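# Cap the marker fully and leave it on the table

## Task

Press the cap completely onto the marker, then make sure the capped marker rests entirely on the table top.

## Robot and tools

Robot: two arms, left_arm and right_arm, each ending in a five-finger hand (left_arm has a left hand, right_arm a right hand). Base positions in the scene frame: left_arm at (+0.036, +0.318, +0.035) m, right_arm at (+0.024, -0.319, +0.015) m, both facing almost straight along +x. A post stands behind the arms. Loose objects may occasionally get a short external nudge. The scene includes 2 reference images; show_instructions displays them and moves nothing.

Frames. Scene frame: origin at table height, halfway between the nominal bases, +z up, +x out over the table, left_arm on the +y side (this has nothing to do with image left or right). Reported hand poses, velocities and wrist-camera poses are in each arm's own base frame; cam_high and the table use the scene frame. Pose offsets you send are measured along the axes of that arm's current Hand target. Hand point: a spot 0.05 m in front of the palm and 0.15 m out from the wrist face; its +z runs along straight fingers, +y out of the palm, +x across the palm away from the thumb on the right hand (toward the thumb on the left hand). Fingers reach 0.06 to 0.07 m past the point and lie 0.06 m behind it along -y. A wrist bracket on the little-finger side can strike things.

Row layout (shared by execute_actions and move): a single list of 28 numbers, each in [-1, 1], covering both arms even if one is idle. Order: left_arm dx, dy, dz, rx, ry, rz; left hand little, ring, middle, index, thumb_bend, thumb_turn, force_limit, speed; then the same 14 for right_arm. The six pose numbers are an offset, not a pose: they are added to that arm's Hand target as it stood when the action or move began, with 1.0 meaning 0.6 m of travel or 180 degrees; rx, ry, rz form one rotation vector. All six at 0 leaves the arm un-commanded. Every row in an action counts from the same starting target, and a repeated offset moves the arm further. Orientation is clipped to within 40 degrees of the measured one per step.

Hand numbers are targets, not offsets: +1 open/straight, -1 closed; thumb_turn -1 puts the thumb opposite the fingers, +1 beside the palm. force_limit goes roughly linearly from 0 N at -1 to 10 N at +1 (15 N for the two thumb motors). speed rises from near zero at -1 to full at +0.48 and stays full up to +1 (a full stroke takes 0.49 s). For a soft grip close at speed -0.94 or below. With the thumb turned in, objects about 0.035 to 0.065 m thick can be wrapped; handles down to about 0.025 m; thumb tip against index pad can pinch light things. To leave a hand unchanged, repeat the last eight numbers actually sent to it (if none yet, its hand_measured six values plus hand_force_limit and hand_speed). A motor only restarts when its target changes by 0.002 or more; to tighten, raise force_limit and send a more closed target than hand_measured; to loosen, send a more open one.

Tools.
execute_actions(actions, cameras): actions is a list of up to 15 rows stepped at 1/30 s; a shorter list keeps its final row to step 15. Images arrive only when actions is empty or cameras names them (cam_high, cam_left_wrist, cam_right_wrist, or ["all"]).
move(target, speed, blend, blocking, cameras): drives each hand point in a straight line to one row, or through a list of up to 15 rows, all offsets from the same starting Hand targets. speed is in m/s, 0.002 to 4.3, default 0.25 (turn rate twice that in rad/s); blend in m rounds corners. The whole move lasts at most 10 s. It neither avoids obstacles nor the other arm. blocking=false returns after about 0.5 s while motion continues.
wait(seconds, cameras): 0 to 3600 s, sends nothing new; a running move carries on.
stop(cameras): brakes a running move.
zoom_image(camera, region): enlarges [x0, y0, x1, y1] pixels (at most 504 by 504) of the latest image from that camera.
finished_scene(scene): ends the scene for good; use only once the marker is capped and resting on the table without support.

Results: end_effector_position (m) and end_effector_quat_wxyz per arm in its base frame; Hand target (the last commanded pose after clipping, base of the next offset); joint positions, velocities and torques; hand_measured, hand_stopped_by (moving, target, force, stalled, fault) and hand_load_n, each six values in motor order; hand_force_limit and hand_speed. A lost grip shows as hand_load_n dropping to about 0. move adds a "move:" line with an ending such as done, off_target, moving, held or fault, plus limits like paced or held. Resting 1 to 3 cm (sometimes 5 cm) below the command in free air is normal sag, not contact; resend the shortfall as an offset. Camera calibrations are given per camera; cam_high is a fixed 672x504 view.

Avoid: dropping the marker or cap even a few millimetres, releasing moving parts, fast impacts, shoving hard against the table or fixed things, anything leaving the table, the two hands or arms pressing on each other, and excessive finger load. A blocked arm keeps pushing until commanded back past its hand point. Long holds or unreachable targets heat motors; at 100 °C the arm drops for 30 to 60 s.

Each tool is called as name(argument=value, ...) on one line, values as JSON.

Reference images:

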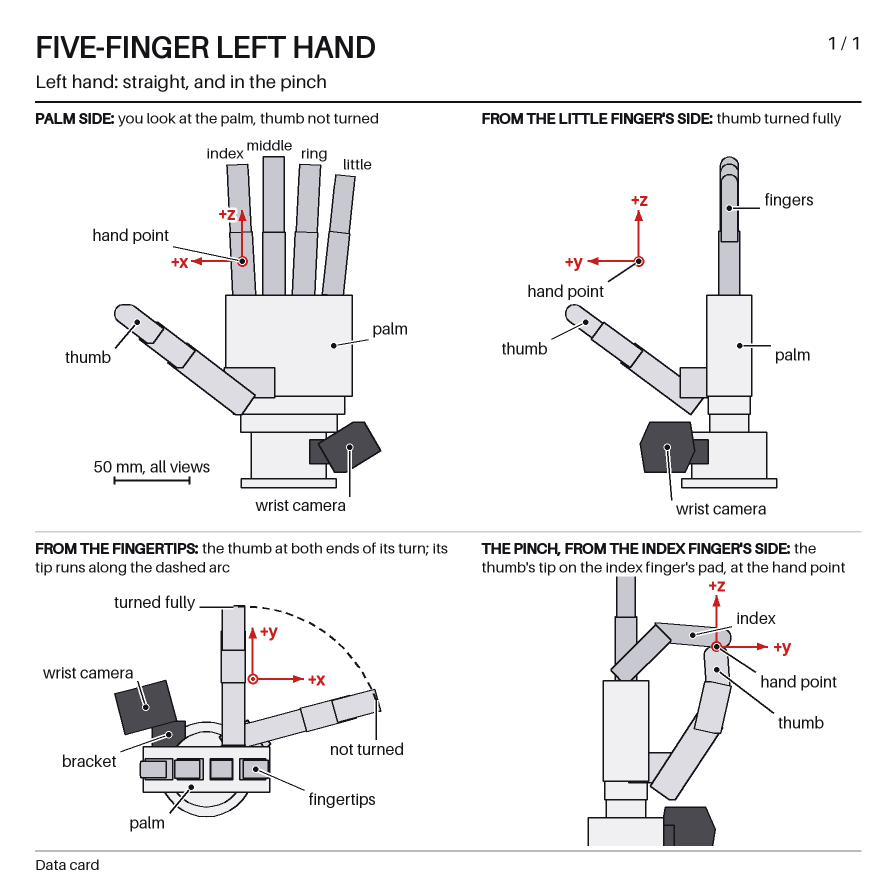

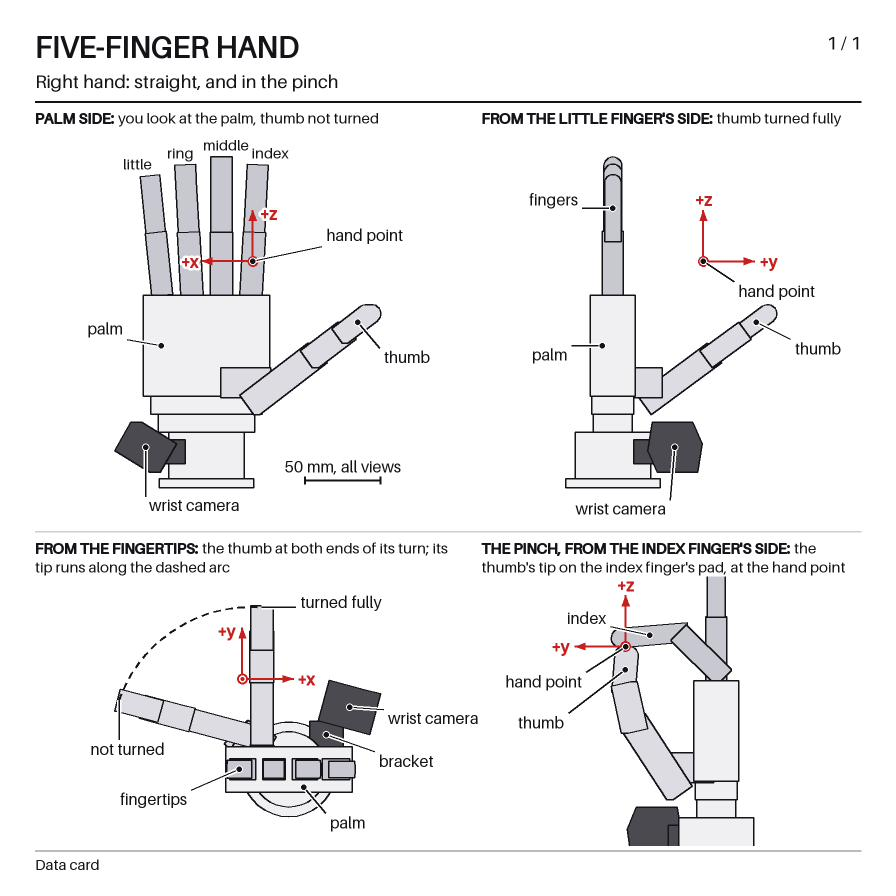

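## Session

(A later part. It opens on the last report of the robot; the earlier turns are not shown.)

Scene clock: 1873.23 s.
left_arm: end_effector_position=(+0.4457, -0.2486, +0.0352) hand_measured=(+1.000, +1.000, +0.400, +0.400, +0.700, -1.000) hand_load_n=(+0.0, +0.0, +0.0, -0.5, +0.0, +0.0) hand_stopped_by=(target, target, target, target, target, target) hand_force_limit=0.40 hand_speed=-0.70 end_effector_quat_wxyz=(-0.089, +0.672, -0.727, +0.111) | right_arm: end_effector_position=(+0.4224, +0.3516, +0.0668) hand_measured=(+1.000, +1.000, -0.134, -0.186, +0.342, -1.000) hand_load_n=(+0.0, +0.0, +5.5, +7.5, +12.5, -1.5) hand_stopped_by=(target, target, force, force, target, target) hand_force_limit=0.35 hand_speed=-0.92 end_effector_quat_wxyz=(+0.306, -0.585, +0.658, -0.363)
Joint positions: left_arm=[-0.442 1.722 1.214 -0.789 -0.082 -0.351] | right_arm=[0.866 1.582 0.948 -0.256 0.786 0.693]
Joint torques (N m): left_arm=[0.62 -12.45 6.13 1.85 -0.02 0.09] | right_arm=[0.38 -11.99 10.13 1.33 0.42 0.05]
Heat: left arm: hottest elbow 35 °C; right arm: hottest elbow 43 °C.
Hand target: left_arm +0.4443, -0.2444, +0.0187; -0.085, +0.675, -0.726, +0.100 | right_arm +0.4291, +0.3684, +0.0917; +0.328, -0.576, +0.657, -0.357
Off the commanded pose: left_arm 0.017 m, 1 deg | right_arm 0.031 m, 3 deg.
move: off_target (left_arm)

move(target=[0,0,0,0,0,0, 1,1,-0.7,-0.7,0.34,-1,0.5,-0.92, 0,0,0,0,0,0, 1,1,-0.7,-0.7,0.34,-1,0.35,-0.92], cameras=["cam_left_wrist","cam_right_wrist"])

Scene clock: 1882.37 s.
left_arm: end_effector_position=(+0.4461, -0.2488, +0.0343) hand_measured=(+1.000, +1.000, -0.150, -0.226, +0.402, -1.000) hand_load_n=(+0.0, +0.0, +8.0, +7.5, +16.0, +0.0) hand_stopped_by=(target, target, force, force, force, target) hand_force_limit=0.50 hand_speed=-0.92 end_effector_quat_wxyz=(-0.090, +0.672, -0.727, +0.111) | right_arm: end_effector_position=(+0.4223, +0.3518, +0.0667) hand_measured=(+1.000, +1.000, -0.134, -0.186, +0.344, -1.000) hand_load_n=(+0.0, +0.0, +6.0, +7.0, +12.5, -2.0) hand_stopped_by=(target, target, force, force, target, target) hand_force_limit=0.35 hand_speed=-0.92 end_effector_quat_wxyz=(+0.306, -0.585, +0.658, -0.362)
Joint positions: left_arm=[-0.442 1.724 1.214 -0.786 -0.082 -0.351] | right_arm=[0.866 1.582 0.948 -0.256 0.785 0.693]
Joint torques (N m): left_arm=[0.67 -12.45 6.12 1.74 -0.03 0.1] | right_arm=[0.5 -12.1 10.09 1.26 0.45 0.06]
Heat: left arm: hottest elbow 34 °C; right arm: hottest elbow 43 °C.
Hand target: left_arm +0.4442, -0.2443, +0.0187; -0.085, +0.675, -0.726, +0.100 | right_arm +0.4291, +0.3684, +0.0917; +0.328, -0.576, +0.657, -0.357
Off the commanded pose: left_arm 0.016 m, 1 deg | right_arm 0.031 m, 3 deg.
move: done
cam_left_wrist: T_world_to_cam=[[0.89998, -0.31462, 0.30174, -0.49366], [-0.42716, -0.77458, 0.46643, -0.02014], [0.08698, -0.54867, -0.8315, -0.03249]] pos_world=[0.43851, -0.18874, 0.13133]
cam_right_wrist: T_world_to_cam=[[-0.56416, -0.24691, -0.78788, 0.37585], [-0.47912, 0.87504, 0.06885, -0.11165], [0.67243, 0.41633, -0.61197, -0.27132]] pos_world=[0.34099, 0.30346, 0.13777]

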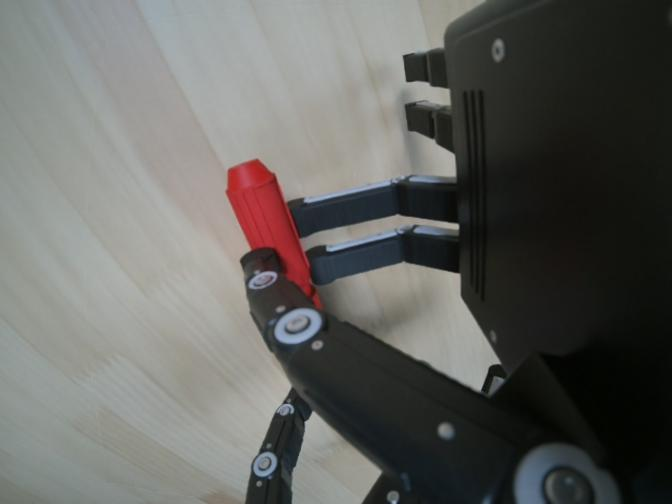

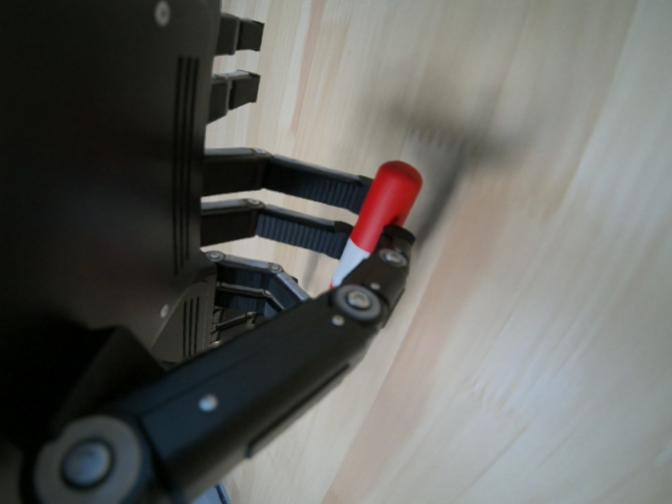

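zoom_image(camera="cam_left_wrist", region=[270, 250, 340, 320])

Scaled by 7.200 from the camera's image (finer frame: 960x720).

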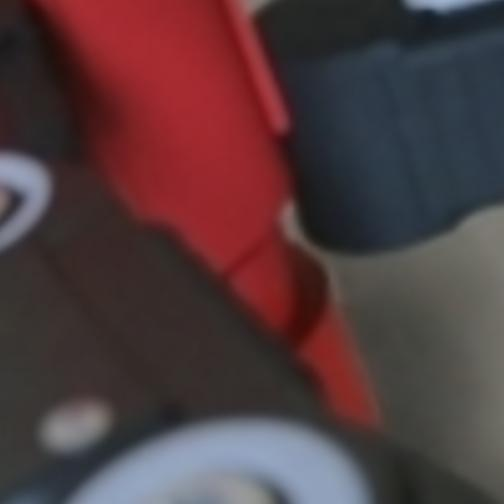

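move(target=[0.02,0,0,0,0,0, 1,1,-0.7,-0.7,0.34,-1,0.5,-0.92, -0.0083,0,0,0,0,0, 1,1,-0.7,-0.7,0.34,-1,0.35,-0.92], speed=0.03)

Scene clock: 1895.90 s.
left_arm: end_effector_position=(+0.4445, -0.2514, +0.0313) hand_measured=(+1.000, +1.000, -0.150, -0.226, +0.402, -1.000) hand_load_n=(+0.0, +0.0, +8.0, +7.0, +15.5, +0.0) hand_stopped_by=(target, target, force, force, force, target) hand_force_limit=0.50 hand_speed=-0.92 end_effector_quat_wxyz=(-0.090, +0.673, -0.727, +0.109) | right_arm: end_effector_position=(+0.4217, +0.3517, +0.0672) hand_measured=(+1.000, +1.000, -0.134, -0.186, +0.344, -1.000) hand_load_n=(+0.0, +0.0, +6.0, +7.0, +12.5, -2.0) hand_stopped_by=(target, target, force, force, target, target) hand_force_limit=0.35 hand_speed=-0.92 end_effector_quat_wxyz=(+0.303, -0.587, +0.658, -0.363)
Joint positions: left_arm=[-0.449 1.73 1.214 -0.786 -0.087 -0.36] | right_arm=[0.867 1.582 0.952 -0.268 0.785 0.693]
Joint torques (N m): left_arm=[-0.73 -12.1 7.16 1.48 -0.08 -0.04] | right_arm=[0.85 -11.4 10.77 1.42 0.58 0.11]
Heat: left arm: hottest elbow 34 °C; right arm: hottest elbow 44 °C.
Hand target: left_arm +0.4434, -0.2562, +0.0187; -0.085, +0.675, -0.726, +0.100 | right_arm +0.4297, +0.3734, +0.0919; +0.328, -0.576, +0.657, -0.357
Off the commanded pose: left_arm 0.013 m, 1 deg | right_arm 0.034 m, 3 deg.
move: off_target (left_arm, right_arm)

move(target=[0.0133,0,0,0,0,0, 1,1,-0.7,-0.7,0.34,-1,0.5,-0.92, -0.0133,0,0,0,0,0, 1,1,-0.7,-0.7,0.34,-1,0.35,-0.92], speed=0.03, cameras=["cam_left_wrist","cam_right_wrist"])

zoom_image(camera="cam_left_wrist", region=[270, 250, 340, 320])

Scene clock: 1901.30 s.
left_arm: end_effector_position=(+0.4433, -0.2534, +0.0290) hand_measured=(+1.000, +1.000, -0.150, -0.226, +0.402, -1.000) hand_load_n=(+0.0, -0.5, +8.5, +6.5, +15.5, -0.5) hand_stopped_by=(target, target, force, force, force, target) hand_force_limit=0.50 hand_speed=-0.92 end_effector_quat_wxyz=(-0.092, +0.673, -0.726, +0.106) | right_arm: end_effector_position=(+0.4205, +0.3521, +0.0689) hand_measured=(+1.000, +1.000, -0.134, -0.186, +0.344, -1.000) hand_load_n=(+0.0, +0.0, +6.0, +5.5, +12.0, -2.0) hand_stopped_by=(target, target, force, force, target, target) hand_force_limit=0.35 hand_speed=-0.92 end_effector_quat_wxyz=(+0.299, -0.589, +0.656, -0.366)
Joint positions: left_arm=[-0.456 1.734 1.214 -0.786 -0.095 -0.368] | right_arm=[0.871 1.582 0.961 -0.288 0.792 0.693]
Joint torques (N m): left_arm=[-1.44 -12.1 7.86 1.31 0.15 -0.1] | right_arm=[1.32 -10.46 11.71 1.66 0.53 0.19]
Heat: left arm: hottest elbow 34 °C; right arm: hottest elbow 45 °C.
Hand target: left_arm +0.4428, -0.2641, +0.0188; -0.085, +0.675, -0.726, +0.100 | right_arm +0.4307, +0.3812, +0.0920; +0.328, -0.576, +0.657, -0.357
Off the commanded pose: left_arm 0.015 m, 1 deg | right_arm 0.039 m, 4 deg.
move: off_target (left_arm, right_arm)
cam_left_wrist: T_world_to_cam=[[0.90288, -0.31338, 0.29428, -0.49164], [-0.42116, -0.78211, 0.45928, -0.0268], [0.08623, -0.53861, -0.83813, -0.03601]] pos_world=[0.43572, -0.19443, 0.12681]
cam_right_wrist: T_world_to_cam=[[-0.56978, -0.26129, -0.77915, 0.38345], [-0.47943, 0.87574, 0.05691, -0.11223], [0.66746, 0.40597, -0.62424, -0.26237]] pos_world=[0.3398, 0.30499, 0.14137]

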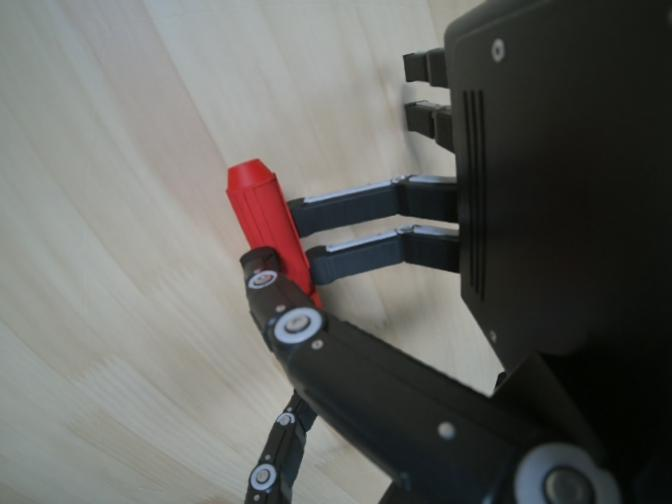

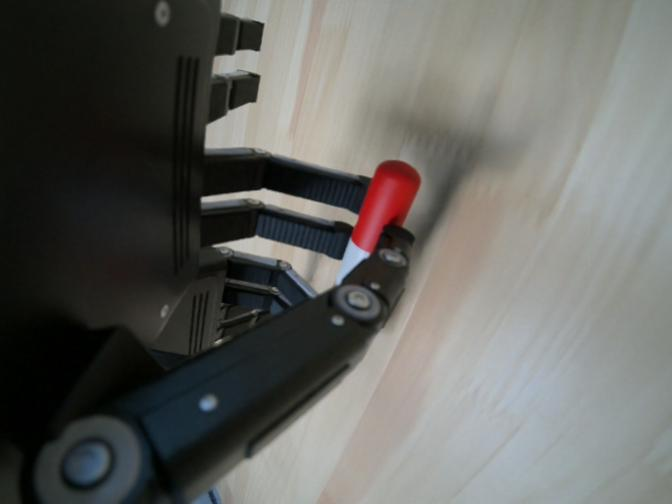

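Scaled by 7.200 from the camera's image (finer frame: 960x720).

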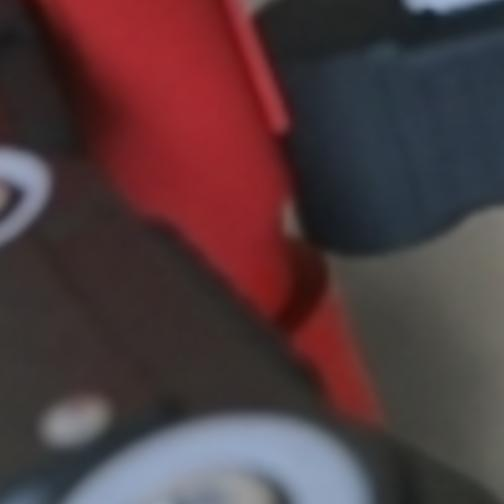

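move(target=[0.0168,-0.0043,-0.0161,0,0,0, 1,1,-0.7,-0.7,0.34,-1,0.5,-0.92, -0.0163,0.0141,0.0088,0,0,0, 1,1,-0.7,-0.7,0.34,-1,0.35,-0.92], speed=0.03, cameras=["cam_left_wrist","cam_right_wrist"])

zoom_image(camera="cam_left_wrist", region=[270, 250, 340, 320])

Scene clock: 1910.83 s.
left_arm: end_effector_position=(+0.4400, -0.2505, +0.0256) hand_measured=(+1.000, +1.000, -0.150, -0.226, +0.402, -1.000) hand_load_n=(+0.0, +0.0, +9.0, +8.5, +14.5, +0.0) hand_stopped_by=(target, target, force, force, force, target) hand_force_limit=0.50 hand_speed=-0.92 end_effector_quat_wxyz=(-0.096, +0.676, -0.724, +0.093) | right_arm: end_effector_position=(+0.4200, +0.3581, +0.0626) hand_measured=(+1.000, +1.000, -0.134, -0.186, +0.344, -1.000) hand_load_n=(+0.0, +0.0, +7.0, +3.5, +13.0, -4.5) hand_stopped_by=(target, target, force, force, target, target) hand_force_limit=0.35 hand_speed=-0.92 end_effector_quat_wxyz=(+0.295, -0.593, +0.652, -0.370)
Joint positions: left_arm=[-0.46 1.739 1.214 -0.801 -0.114 -0.378] | right_arm=[0.883 1.606 0.973 -0.288 0.803 0.693]
Joint torques (N m): left_arm=[-2.61 -12.86 9.5 0.62 0.79 -0.17] | right_arm=[1.08 -9.88 11.78 2 0.41 0.31]
Heat: left arm: hottest elbow 34 °C; right arm: hottest elbow 44 °C.
Hand target: left_arm +0.4420, -0.2741, +0.0290; -0.085, +0.675, -0.726, +0.100 | right_arm +0.4318, +0.3912, +0.0822; +0.328, -0.576, +0.657, -0.357
Off the commanded pose: left_arm 0.024 m, 2 deg | right_arm 0.040 m, 5 deg.
move: off_target (left_arm, right_arm)
cam_left_wrist: T_world_to_cam=[[0.9092, -0.31035, 0.27757, -0.48839], [-0.40809, -0.79647, 0.44619, -0.03338], [0.08259, -0.51895, -0.85081, -0.03033]] pos_world=[0.43293, -0.1939, 0.12465]
cam_right_wrist: T_world_to_cam=[[-0.56922, -0.27501, -0.77483, 0.38428], [-0.48332, 0.8743, 0.04476, -0.11439], [0.66512, 0.39997, -0.63059, -0.26483]] pos_world=[0.3396, 0.31162, 0.13587]

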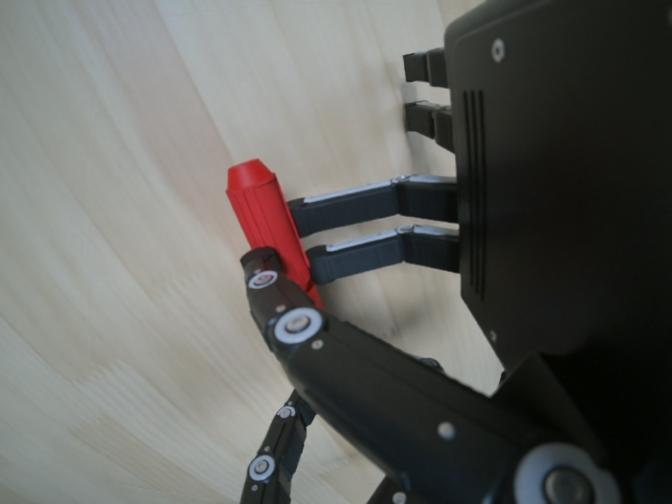

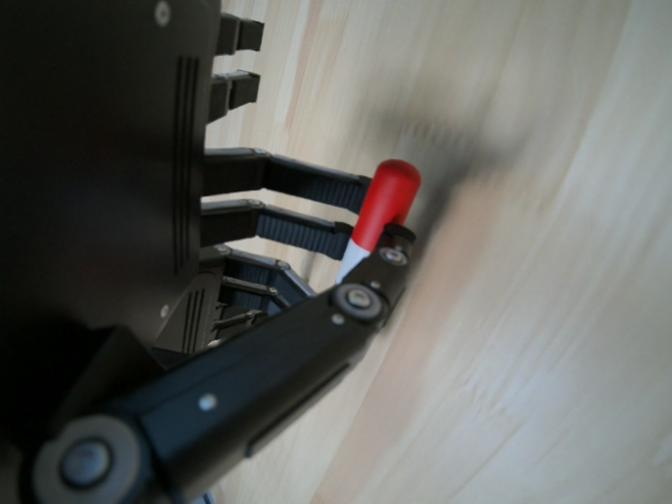

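Scaled by 7.200 from the camera's image (finer frame: 960x720).

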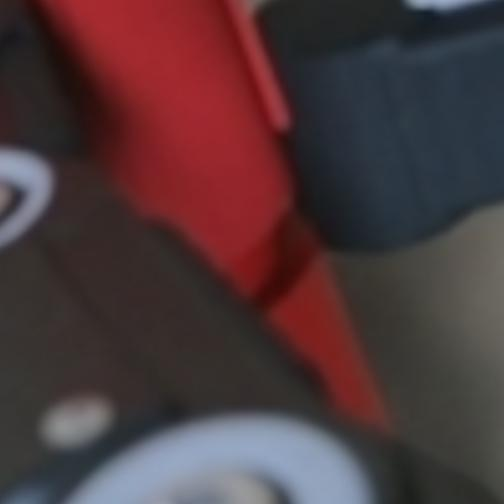

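move(target=[0.0168,-0.0022,-0.0080,0,0.0046,-0.0013, 1,1,-0.7,-0.7,0.34,-1,0.5,-0.92, -0.0168,-0.0056,-0.0035,0,-0.0084,0.0134, 1,1,-0.7,-0.7,0.34,-1,0.35,-0.92], speed=0.03, cameras=["cam_left_wrist","cam_right_wrist"])

zoom_image(camera="cam_left_wrist", region=[270, 250, 340, 320])

Scene clock: 1919.40 s.
left_arm: end_effector_position=(+0.4391, -0.2508, +0.0267) hand_measured=(+1.000, +1.000, -0.150, -0.226, +0.402, -1.000) hand_load_n=(+0.0, +0.0, +9.5, +9.0, +14.0, -0.5) hand_stopped_by=(target, target, force, force, force, target) hand_force_limit=0.50 hand_speed=-0.92 end_effector_quat_wxyz=(-0.095, +0.677, -0.724, +0.090) | right_arm: end_effector_position=(+0.4194, +0.3595, +0.0622) hand_measured=(+1.000, +1.000, -0.134, -0.186, +0.344, -1.000) hand_load_n=(+0.0, +0.0, +7.5, +2.5, +13.0, -4.5) hand_stopped_by=(target, target, force, force, target, target) hand_force_limit=0.35 hand_speed=-0.92 end_effector_quat_wxyz=(+0.296, -0.593, +0.653, -0.366)
Joint positions: left_arm=[-0.462 1.74 1.22 -0.813 -0.114 -0.381] | right_arm=[0.883 1.606 0.973 -0.288 0.796 0.698]
Joint torques (N m): left_arm=[-3.78 -13.1 10.02 0.69 1.26 -0.28] | right_arm=[1.2 -10.46 11.86 2.7 -0.02 0.5]
Heat: left arm: hottest elbow 35 °C; right arm: hottest elbow 45 °C.
Hand target: left_arm +0.4414, -0.2841, +0.0342; -0.080, +0.676, -0.725, +0.105 | right_arm +0.4330, +0.4011, +0.0864; +0.344, -0.567, +0.665, -0.343
Off the commanded pose: left_arm 0.034 m, 2 deg | right_arm 0.050 m, 7 deg.
move: off_target (left_arm, right_arm)
cam_left_wrist: T_world_to_cam=[[0.91161, -0.30945, 0.27057, -0.48852], [-0.40362, -0.79851, 0.44662, -0.0369], [0.07784, -0.51635, -0.85283, -0.02663]] pos_world=[0.43252, -0.19439, 0.12595]
cam_right_wrist: T_world_to_cam=[[-0.57172, -0.27027, -0.77465, 0.38329], [-0.48468, 0.87308, 0.05309, -0.11549], [0.66199, 0.40581, -0.63015, -0.26609]] pos_world=[0.33931, 0.3124, 0.13538]

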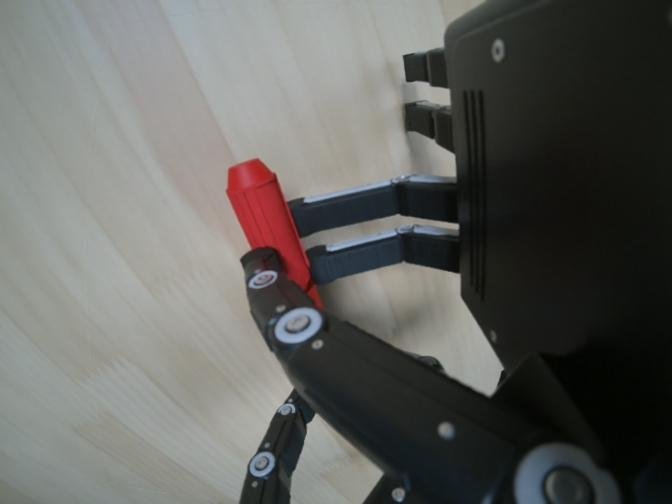

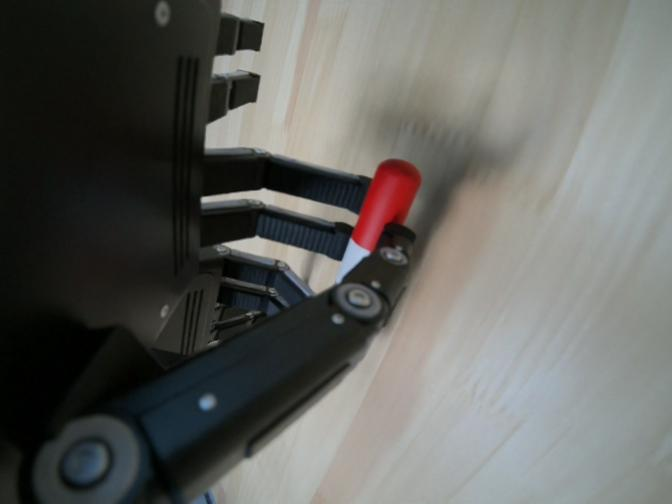

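Scaled by 7.200 from the camera's image (finer frame: 960x720).

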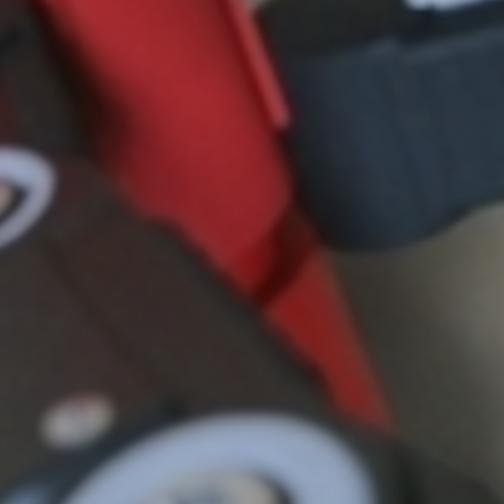

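move(target=[0.0168,-0.0022,-0.0080,0,0.0,-0.0, 1,1,-0.7,-0.7,0.34,-1,0.5,-0.92, -0.0168,-0.0056,-0.0035,0,-0.0042,0.0067, 1,1,-0.7,-0.78,0.34,-1,0.2,-0.92], speed=0.03, cameras=["cam_left_wrist","cam_right_wrist"])

zoom_image(camera="cam_left_wrist", region=[270, 250, 340, 320])

Scene clock: 1927.27 s.
left_arm: end_effector_position=(+0.4381, -0.2519, +0.0288) hand_measured=(+1.000, +1.000, -0.150, -0.226, +0.402, -1.000) hand_load_n=(+0.0, +0.0, +9.0, +9.0, +14.5, -0.5) hand_stopped_by=(target, target, force, force, force, target) hand_force_limit=0.50 hand_speed=-0.92 end_effector_quat_wxyz=(-0.098, +0.676, -0.725, +0.082) | right_arm: end_effector_position=(+0.4195, +0.3600, +0.0623) hand_measured=(+1.000, +1.000, -0.134, -0.206, +0.344, -1.000) hand_load_n=(+0.0, +0.0, +6.0, +5.5, +15.5, -5.0) hand_stopped_by=(target, target, force, force, target, target) hand_force_limit=0.20 hand_speed=-0.92 end_effector_quat_wxyz=(+0.297, -0.591, +0.655, -0.365)
Joint positions: left_arm=[-0.469 1.744 1.233 -0.836 -0.126 -0.385] | right_arm=[0.883 1.606 0.973 -0.288 0.795 0.704]
Joint torques (N m): left_arm=[-4.54 -13.45 10.41 0.84 1.65 -0.4] | right_arm=[1.73 -10.34 13 2.52 -0.21 0.6]
Heat: left arm: hottest elbow 35 °C; right arm: hottest elbow 46 °C.
Hand target: left_arm +0.4408, -0.2940, +0.0395; -0.080, +0.676, -0.725, +0.105 | right_arm +0.4342, +0.4108, +0.0911; +0.352, -0.562, +0.669, -0.335
Off the commanded pose: left_arm 0.044 m, 3 deg | right_arm 0.060 m, 8 deg.
move: off_target (left_arm, right_arm)
cam_left_wrist: T_world_to_cam=[[0.91291, -0.31461, 0.26004, -0.49011], [-0.40178, -0.80493, 0.43666, -0.04131], [0.07194, -0.50311, -0.86123, -0.01913]] pos_world=[0.43221, -0.19707, 0.12901]
cam_right_wrist: T_world_to_cam=[[-0.57229, -0.26408, -0.77637, 0.38165], [-0.48199, 0.87426, 0.05793, -0.11771], [0.66345, 0.40736, -0.62761, -0.26759]] pos_world=[0.33921, 0.31269, 0.13518]

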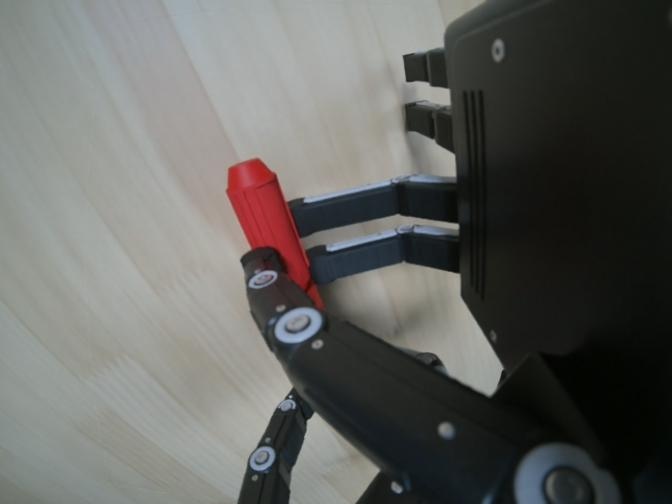

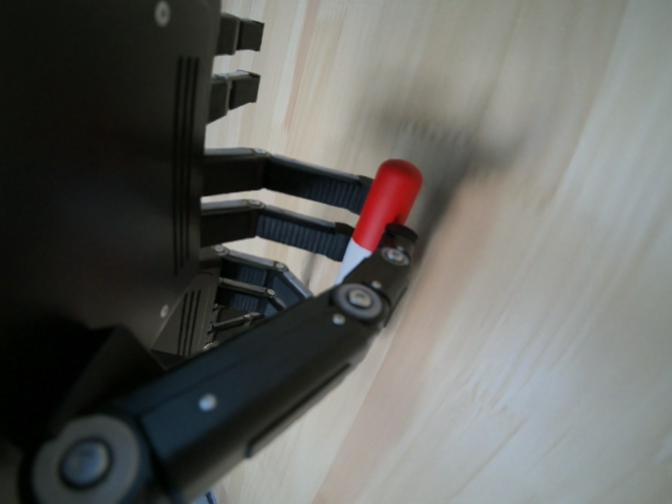

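Scaled by 7.200 from the camera's image (finer frame: 960x720).

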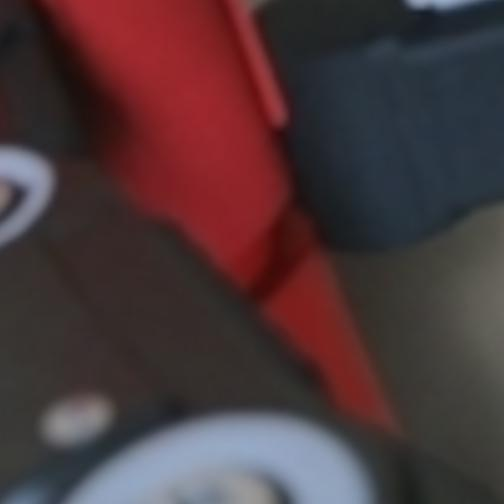

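zoom_image(camera="cam_left_wrist", region=[295, 265, 325, 305])

Scaled by 12.600 from the camera's image (finer frame: 960x720).

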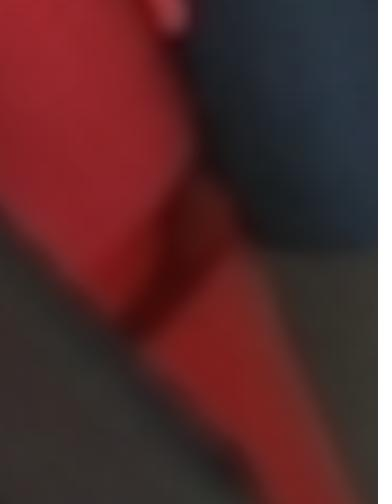

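move(target=[[0.0,0,0,-0.055,0,0, 1,1,-0.7,-0.7,0.34,-1,0.5,-0.92, 0,0,0,0,0,0, 1,1,-0.7,-0.78,0.34,-1,0.2,-0.92],[0.0,0,0,0.02,0,0, 1,1,-0.7,-0.7,0.34,-1,0.5,-0.92, 0,0,0,0,0,0, 1,1,-0.7,-0.78,0.34,-1,0.2,-0.92]], speed=0.1, cameras=["cam_left_wrist","cam_right_wrist"])

zoom_image(camera="cam_left_wrist", region=[270, 250, 340, 320])

Scene clock: 1945.30 s.
left_arm: end_effector_position=(+0.4437, -0.2718, +0.0337) hand_measured=(+1.000, +1.000, -0.152, -0.226, +0.400, -1.000) hand_load_n=(+0.0, +0.0, +0.0, +0.0, +0.0, -0.5) hand_stopped_by=(target, target, force, force, force, target) hand_force_limit=0.50 hand_speed=-0.92 end_effector_quat_wxyz=(-0.106, +0.673, -0.724, +0.105) | right_arm: end_effector_position=(+0.4189, +0.3718, +0.0633) hand_measured=(+1.000, +1.000, -0.134, -0.206, +0.344, -1.000) hand_load_n=(+0.5, +0.0, +5.0, +9.5, +13.5, -1.5) hand_stopped_by=(target, target, force, force, target, target) hand_force_limit=0.20 hand_speed=-0.92 end_effector_quat_wxyz=(+0.307, -0.583, +0.663, -0.355)
Joint positions: left_arm=[-0.499 1.742 1.242 -0.801 -0.132 -0.408] | right_arm=[0.895 1.617 0.989 -0.293 0.791 0.743]
Joint torques (N m): left_arm=[-2.78 -15.74 6.58 2.52 0.57 -0.22] | right_arm=[1.03 -10.93 12.07 2.76 0.01 0.27]
Motor temperatures (°C): left_arm=[25 30 38 26 26 23] | right_arm=[24 28 48 24 26 25]
Heat: left arm: hottest elbow 38 °C; right arm: hottest elbow 48 °C.
Hand target: left_arm +0.4406, -0.2940, +0.0393; -0.101, +0.673, -0.721, +0.128 | right_arm +0.4343, +0.4108, +0.0912; +0.352, -0.562, +0.669, -0.335
Off the commanded pose: left_arm 0.023 m, 3 deg | right_arm 0.050 m, 6 deg.
move: off_target (left_arm)
cam_left_wrist: T_world_to_cam=[[0.89909, -0.31337, 0.30568, -0.49782], [-0.42485, -0.79296, 0.43671, -0.04372], [0.10554, -0.5225, -0.84608, -0.046]] pos_world=[0.43386, -0.2147, 0.13235]
cam_right_wrist: T_world_to_cam=[[-0.57258, -0.23353, -0.78589, 0.3747], [-0.47546, 0.8755, 0.08626, -0.13335], [0.6679, 0.42305, -0.61232, -0.28008]] pos_world=[0.3382, 0.32273, 0.13448]

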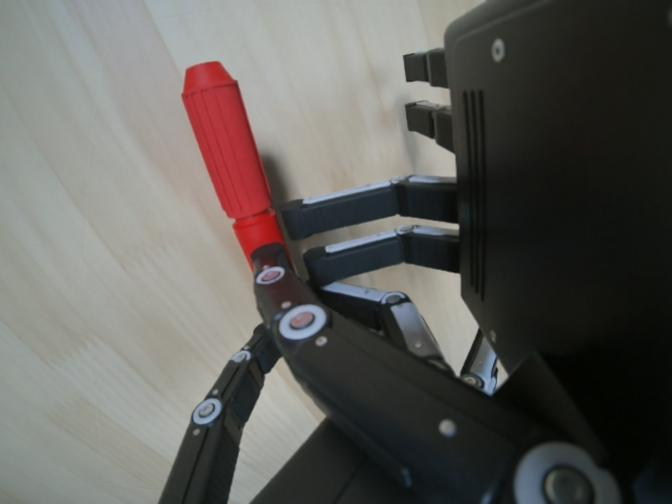

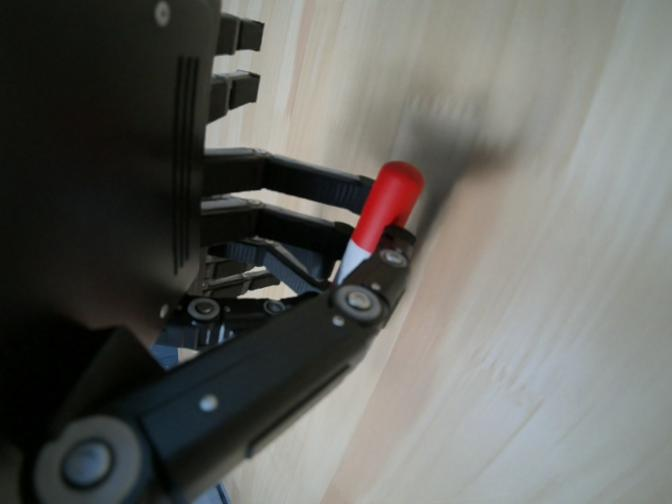

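Scaled by 7.200 from the camera's image (finer frame: 960x720).

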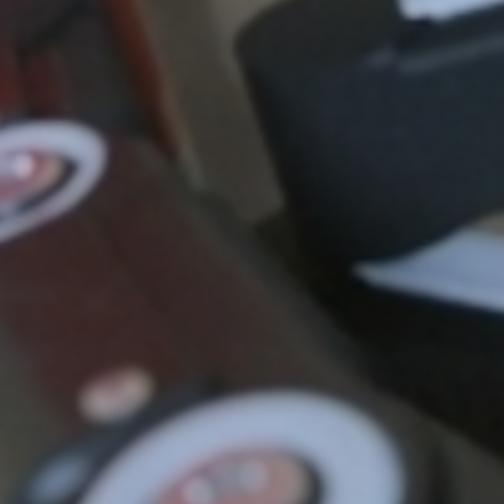

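zoom_image(camera="cam_left_wrist", region=[215, 190, 295, 250])

Scaled by 6.300 from the camera's image (finer frame: 960x720).

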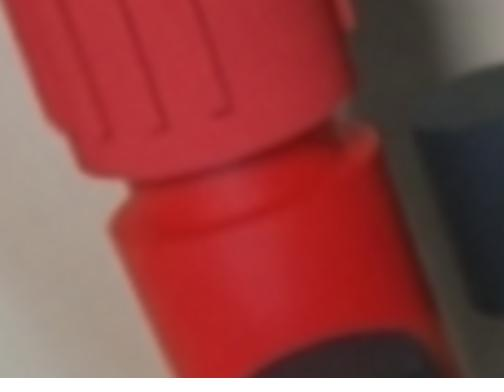

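zoom_image(camera="cam_left_wrist", region=[230, 195, 280, 235])

Scaled by 10.080 from the camera's image (finer frame: 960x720).

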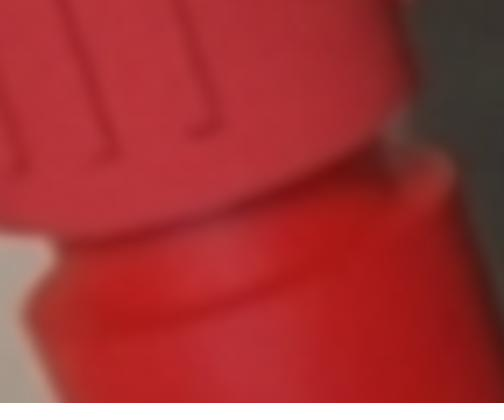

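move(target=[[-0.033,0,0,0,0,0, 1,1,-0.7,-0.7,0.34,-1,0.5,-0.92, 0.045,0.0,0.0,0,0.0084,-0.0134, 1,1,-0.7,-0.78,0.34,-1,0.2,-0.92],[-0.033,0,0,0,0,0, 1,1,0.4,0.4,0.62,-1,0.4,-0.6, 0.045,0.0,0.0,0,0.0084,-0.0134, 1,1,-0.7,-0.78,0.34,-1,0.2,-0.92]], speed=0.04, cameras=["cam_left_wrist","cam_right_wrist"])

Scene clock: 2075.77 s.
left_arm: end_effector_position=(+0.4438, -0.2715, +0.0375) hand_measured=(+1.000, +1.000, +0.400, +0.400, +0.620, -1.000) hand_load_n=(+0.0, +0.0, +0.0, +0.0, +0.0, -0.5) hand_stopped_by=(target, target, target, target, target, target) hand_force_limit=0.40 hand_speed=-0.60 end_effector_quat_wxyz=(-0.101, +0.675, -0.721, +0.122) | right_arm: end_effector_position=(+0.4194, +0.3733, +0.0640) hand_measured=(+1.000, +1.000, -0.134, -0.206, +0.344, -1.000) hand_load_n=(+0.0, +0.0, +5.0, +9.5, +14.0, -1.5) hand_stopped_by=(target, target, force, force, target, target) hand_force_limit=0.20 hand_speed=-0.92 end_effector_quat_wxyz=(+0.308, -0.589, +0.657, -0.356)
Joint positions: left_arm=[-0.49 1.721 1.219 -0.771 -0.112 -0.408] | right_arm=[0.895 1.617 0.989 -0.281 0.786 0.72]
Joint torques (N m): left_arm=[-0.32 -15.09 6.22 1.92 0.11 0.1] | right_arm=[-0.67 -12.98 8.73 2.43 0.4 0.05]
Heat: left arm: hottest elbow 34 °C; right arm: hottest elbow 47 °C.
Hand target: left_arm +0.4421, -0.2743, +0.0387; -0.101, +0.673, -0.721, +0.128 | right_arm +0.4310, +0.3841, +0.0886; +0.336, -0.572, +0.661, -0.350
Off the commanded pose: left_arm 0.004 m, 1 deg | right_arm 0.029 m, 4 deg.
move: off_target (right_arm)
cam_left_wrist: T_world_to_cam=[[0.89477, -0.30103, 0.32979, -0.49469], [-0.4299, -0.7804, 0.45405, -0.04007], [0.12068, -0.54805, -0.8277, -0.05704]] pos_world=[0.4323, -0.21145, 0.13412]
cam_right_wrist: T_world_to_cam=[[-0.56741, -0.24805, -0.78518, 0.37897], [-0.48957, 0.86834, 0.07946, -0.12549], [0.66209, 0.42949, -0.61414, -0.28048]] pos_world=[0.3393, 0.32344, 0.13528]

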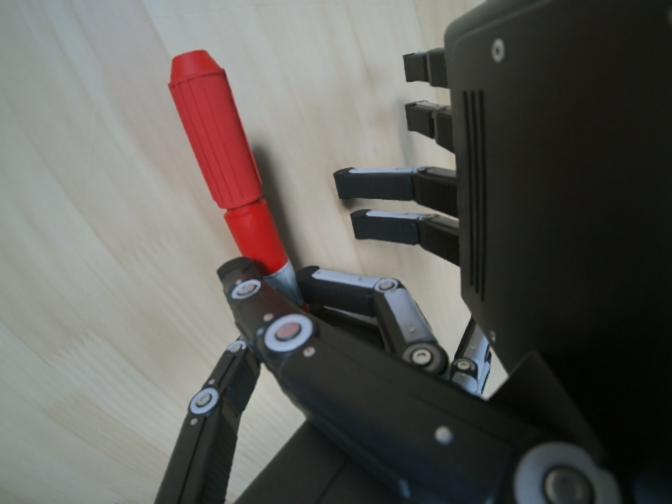

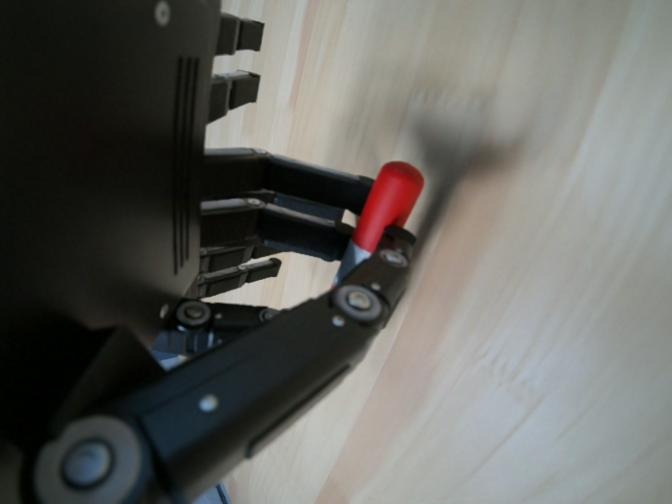

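zoom_image(camera="cam_left_wrist", region=[205, 180, 285, 240])

Scaled by 6.300 from the camera's image (finer frame: 960x720).

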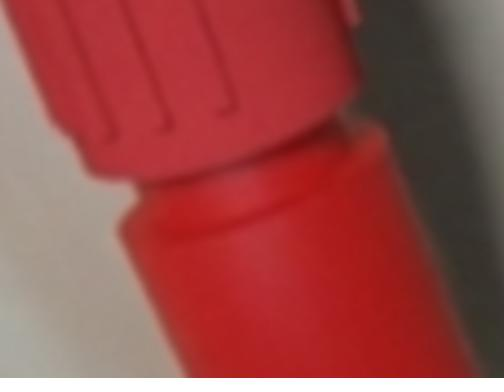

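move(target=[[0.0044,-0.0534,-0.1576,0,0,0, 1,1,0.4,0.4,0.7,-1,0.4,-0.6, 0,0,0,0,0,0, 1,1,-0.7,-0.78,0.34,-1,0.2,-0.92],[-0.1956,-0.0534,-0.1576,0,0,0, 1,1,0.4,0.4,0.7,-1,0.4,-0.6, 0,0,0,0,0,0, 1,1,-0.7,-0.78,0.34,-1,0.2,-0.92]], speed=0.15, blend=[0.02,0])

Scene clock: 2116.10 s.
left_arm: end_effector_position=(+0.4533, -0.1547, +0.1339) hand_measured=(+1.000, +1.000, +0.400, +0.400, +0.700, -1.000) hand_load_n=(+0.0, +0.0, +0.0, +0.0, -0.5, +0.0) hand_stopped_by=(target, target, target, target, target, target) hand_force_limit=0.40 hand_speed=-0.60 end_effector_quat_wxyz=(-0.098, +0.679, -0.717, +0.124) | right_arm: end_effector_position=(+0.4250, +0.3816, +0.0852) hand_measured=(+1.000, +1.000, -0.134, -0.206, +0.344, -1.000) hand_load_n=(+0.0, +0.0, +5.0, +9.0, +14.0, -2.0) hand_stopped_by=(target, target, force, force, target, target) hand_force_limit=0.20 hand_speed=-0.92 end_effector_quat_wxyz=(+0.334, -0.576, +0.660, -0.349)
Joint positions: left_arm=[-0.255 1.537 1.26 -0.978 -0.036 -0.195] | right_arm=[0.895 1.589 0.996 -0.257 0.782 0.722]
Joint torques (N m): left_arm=[-0.09 -13.45 6.89 1.77 0.09 0.22] | right_arm=[-0.73 -10.75 8.54 1.66 0.53 0.03]
Motor temperatures (°C): left_arm=[24 31 33 26 24 23] | right_arm=[24 27 45 24 26 24]
Heat: left arm: hottest elbow 33 °C; right arm: hottest elbow 45 °C.
Hand target: left_arm +0.4511, -0.1546, +0.1355; -0.101, +0.673, -0.721, +0.128 | right_arm +0.4310, +0.3842, +0.0886; +0.337, -0.572, +0.661, -0.350
Off the commanded pose: left_arm 0.003 m, 1 deg | right_arm 0.007 m, 1 deg.
move: done

move(target=[0,0,0,-0.0759,-0.0866,-0.4843, -1,-1,-1,-1,0.7,1,0.4,0, 0.004,0.0758,0.0472,0,0.0067,-0.0107, 1,1,-0.7,-0.78,0.34,-1,0.2,-0.92], speed=0.12, cameras=["cam_left_wrist","cam_right_wrist","cam_high"])

Scene clock: 2135.53 s.
left_arm: end_effector_position=(+0.4559, -0.1588, +0.1350) hand_measured=(-1.000, -1.000, -1.000, -1.000, +0.700, +1.000) hand_load_n=(+0.0, +0.0, +0.0, +0.0, +0.0, +0.0) hand_stopped_by=(target, target, target, target, target, target) hand_force_limit=0.40 hand_speed=0.00 end_effector_quat_wxyz=(+0.000, +0.998, -0.061, +0.004) | right_arm: end_effector_position=(+0.4292, +0.3814, +0.0374) hand_measured=(+1.000, +1.000, -0.134, -0.206, +0.344, -1.000) hand_load_n=(+0.0, +0.0, +5.0, +9.0, +14.0, -2.0) hand_stopped_by=(target, target, force, force, target, target) hand_force_limit=0.20 hand_speed=-0.92 end_effector_quat_wxyz=(+0.321, -0.579, +0.658, -0.360)
Joint positions: left_arm=[-0.217 1.531 1.243 -1.274 -0.002 -1.664] | right_arm=[0.895 1.688 0.976 -0.165 0.801 0.719]
Joint torques (N m): left_arm=[0.38 -12.81 6.31 0.36 0.18 -0.02] | right_arm=[-0.03 -11.22 6.75 2.28 0.62 -0.04]
Heat: left arm: hottest elbow 34 °C; right arm: hottest elbow 45 °C.
Hand target: left_arm +0.4510, -0.1546, +0.1356; +0.000, +0.999, -0.052, +0.000 | right_arm +0.4309, +0.3842, +0.0351; +0.324, -0.579, +0.655, -0.361
Off the commanded pose: left_arm 0.006 m, 1 deg | right_arm 0.004 m, 1 deg.
move: done
cam_left_wrist: T_world_to_cam=[[0.36236, 0.93163, 0.02753, -0.02437], [0.77823, -0.31868, 0.54111, -0.48053], [0.51289, -0.17465, -0.8405, -0.03384]] pos_world=[0.40015, -0.13634, 0.23225]
cam_right_wrist: T_world_to_cam=[[-0.5466, -0.22993, -0.80521, 0.35064], [-0.48458, 0.87106, 0.08021, -0.12877], [0.68294, 0.43403, -0.58754, -0.31845]] pos_world=[0.34675, 0.33101, 0.10556]

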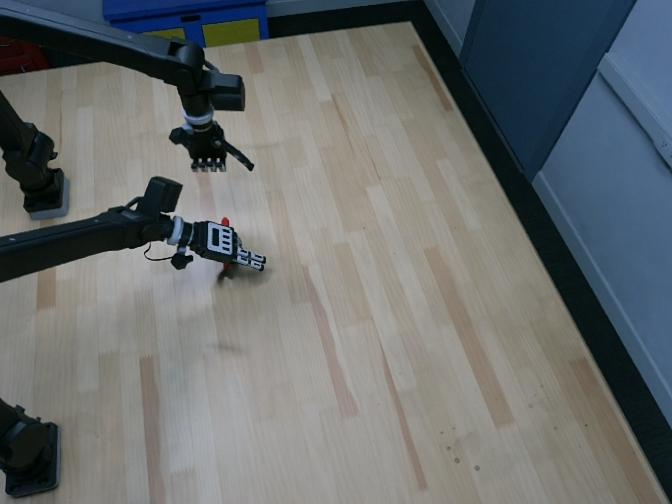

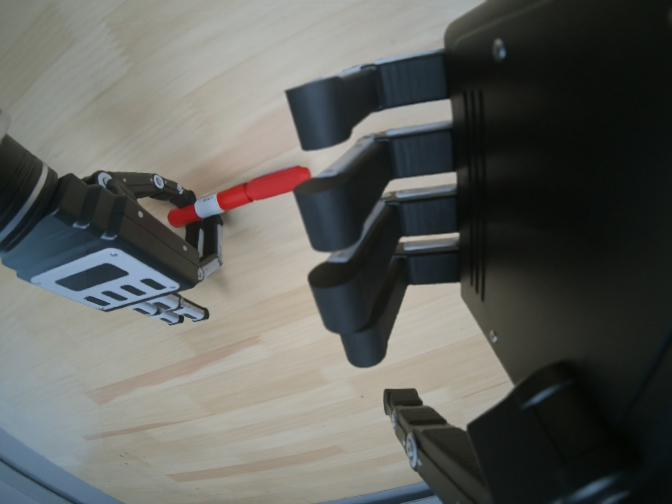

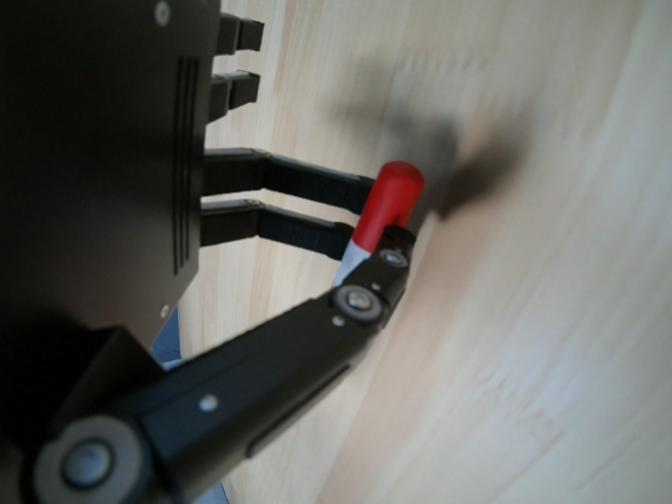

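move(target=[0,0,0,0,0,0, -1,-1,-1,-1,0.7,1,0.4,0, 0.0003,0.0233,0.0146,0,0,0, 1,1,-0.7,-0.78,0.34,-1,0.2,-0.92], speed=0.03, cameras=["cam_left_wrist","cam_right_wrist"])

Scene clock: 2139.27 s.
left_arm: end_effector_position=(+0.4559, -0.1588, +0.1350) hand_measured=(-1.000, -1.000, -1.000, -1.000, +0.700, +1.000) hand_load_n=(+0.0, +0.0, +0.0, +0.0, +0.0, +0.0) hand_stopped_by=(target, target, target, target, target, target) hand_force_limit=0.40 hand_speed=0.00 end_effector_quat_wxyz=(+0.000, +0.998, -0.061, +0.004) | right_arm: end_effector_position=(+0.4296, +0.3813, +0.0212) hand_measured=(+1.000, +1.000, -0.134, -0.206, +0.344, -1.000) hand_load_n=(+0.0, +0.0, +5.0, +9.0, +14.0, -2.0) hand_stopped_by=(target, target, force, force, target, target) hand_force_limit=0.20 hand_speed=-0.92 end_effector_quat_wxyz=(+0.321, -0.578, +0.658, -0.360)
Joint positions: left_arm=[-0.217 1.531 1.243 -1.274 -0.002 -1.665] | right_arm=[0.895 1.72 0.963 -0.12 0.802 0.718]
Joint torques (N m): left_arm=[0.62 -12.86 6.31 0.35 0.2 -0.03] | right_arm=[-0.15 -11.11 6.52 2.3 0.55 -0.04]
Heat: left arm: hottest elbow 34 °C; right arm: hottest elbow 45 °C.
Hand target: left_arm +0.4510, -0.1546, +0.1356; +0.000, +0.999, -0.052, +0.000 | right_arm +0.4309, +0.3840, +0.0183; +0.323, -0.579, +0.655, -0.362
Off the commanded pose: left_arm 0.007 m, 1 deg | right_arm 0.004 m, 0 deg.
move: done
cam_left_wrist: T_world_to_cam=[[0.362, 0.93177, 0.02757, -0.02422], [0.77833, -0.3184, 0.54113, -0.48053], [0.51299, -0.17443, -0.84049, -0.03385]] pos_world=[0.40015, -0.13634, 0.23225]
cam_right_wrist: T_world_to_cam=[[-0.54563, -0.2302, -0.80579, 0.33743], [-0.48412, 0.87144, 0.07886, -0.12753], [0.68405, 0.43312, -0.58693, -0.3283]] pos_world=[0.34694, 0.33101, 0.08926]

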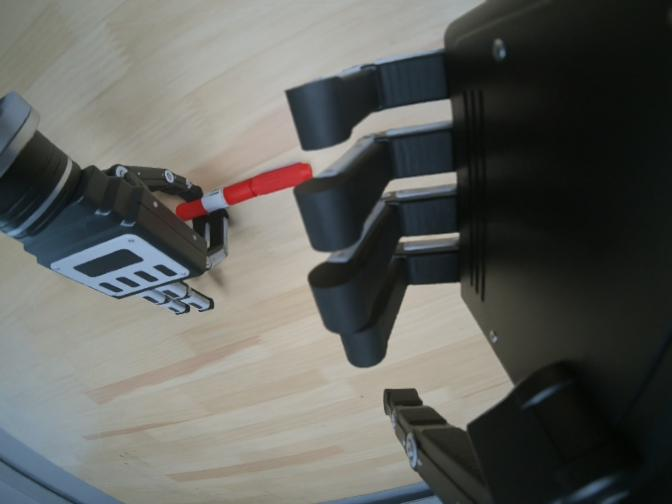

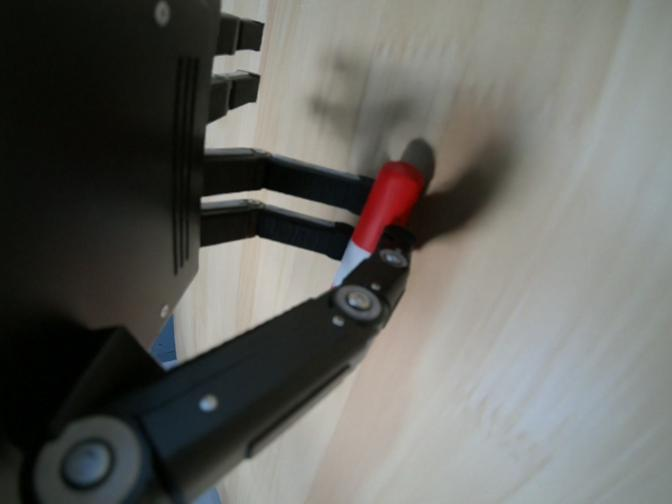

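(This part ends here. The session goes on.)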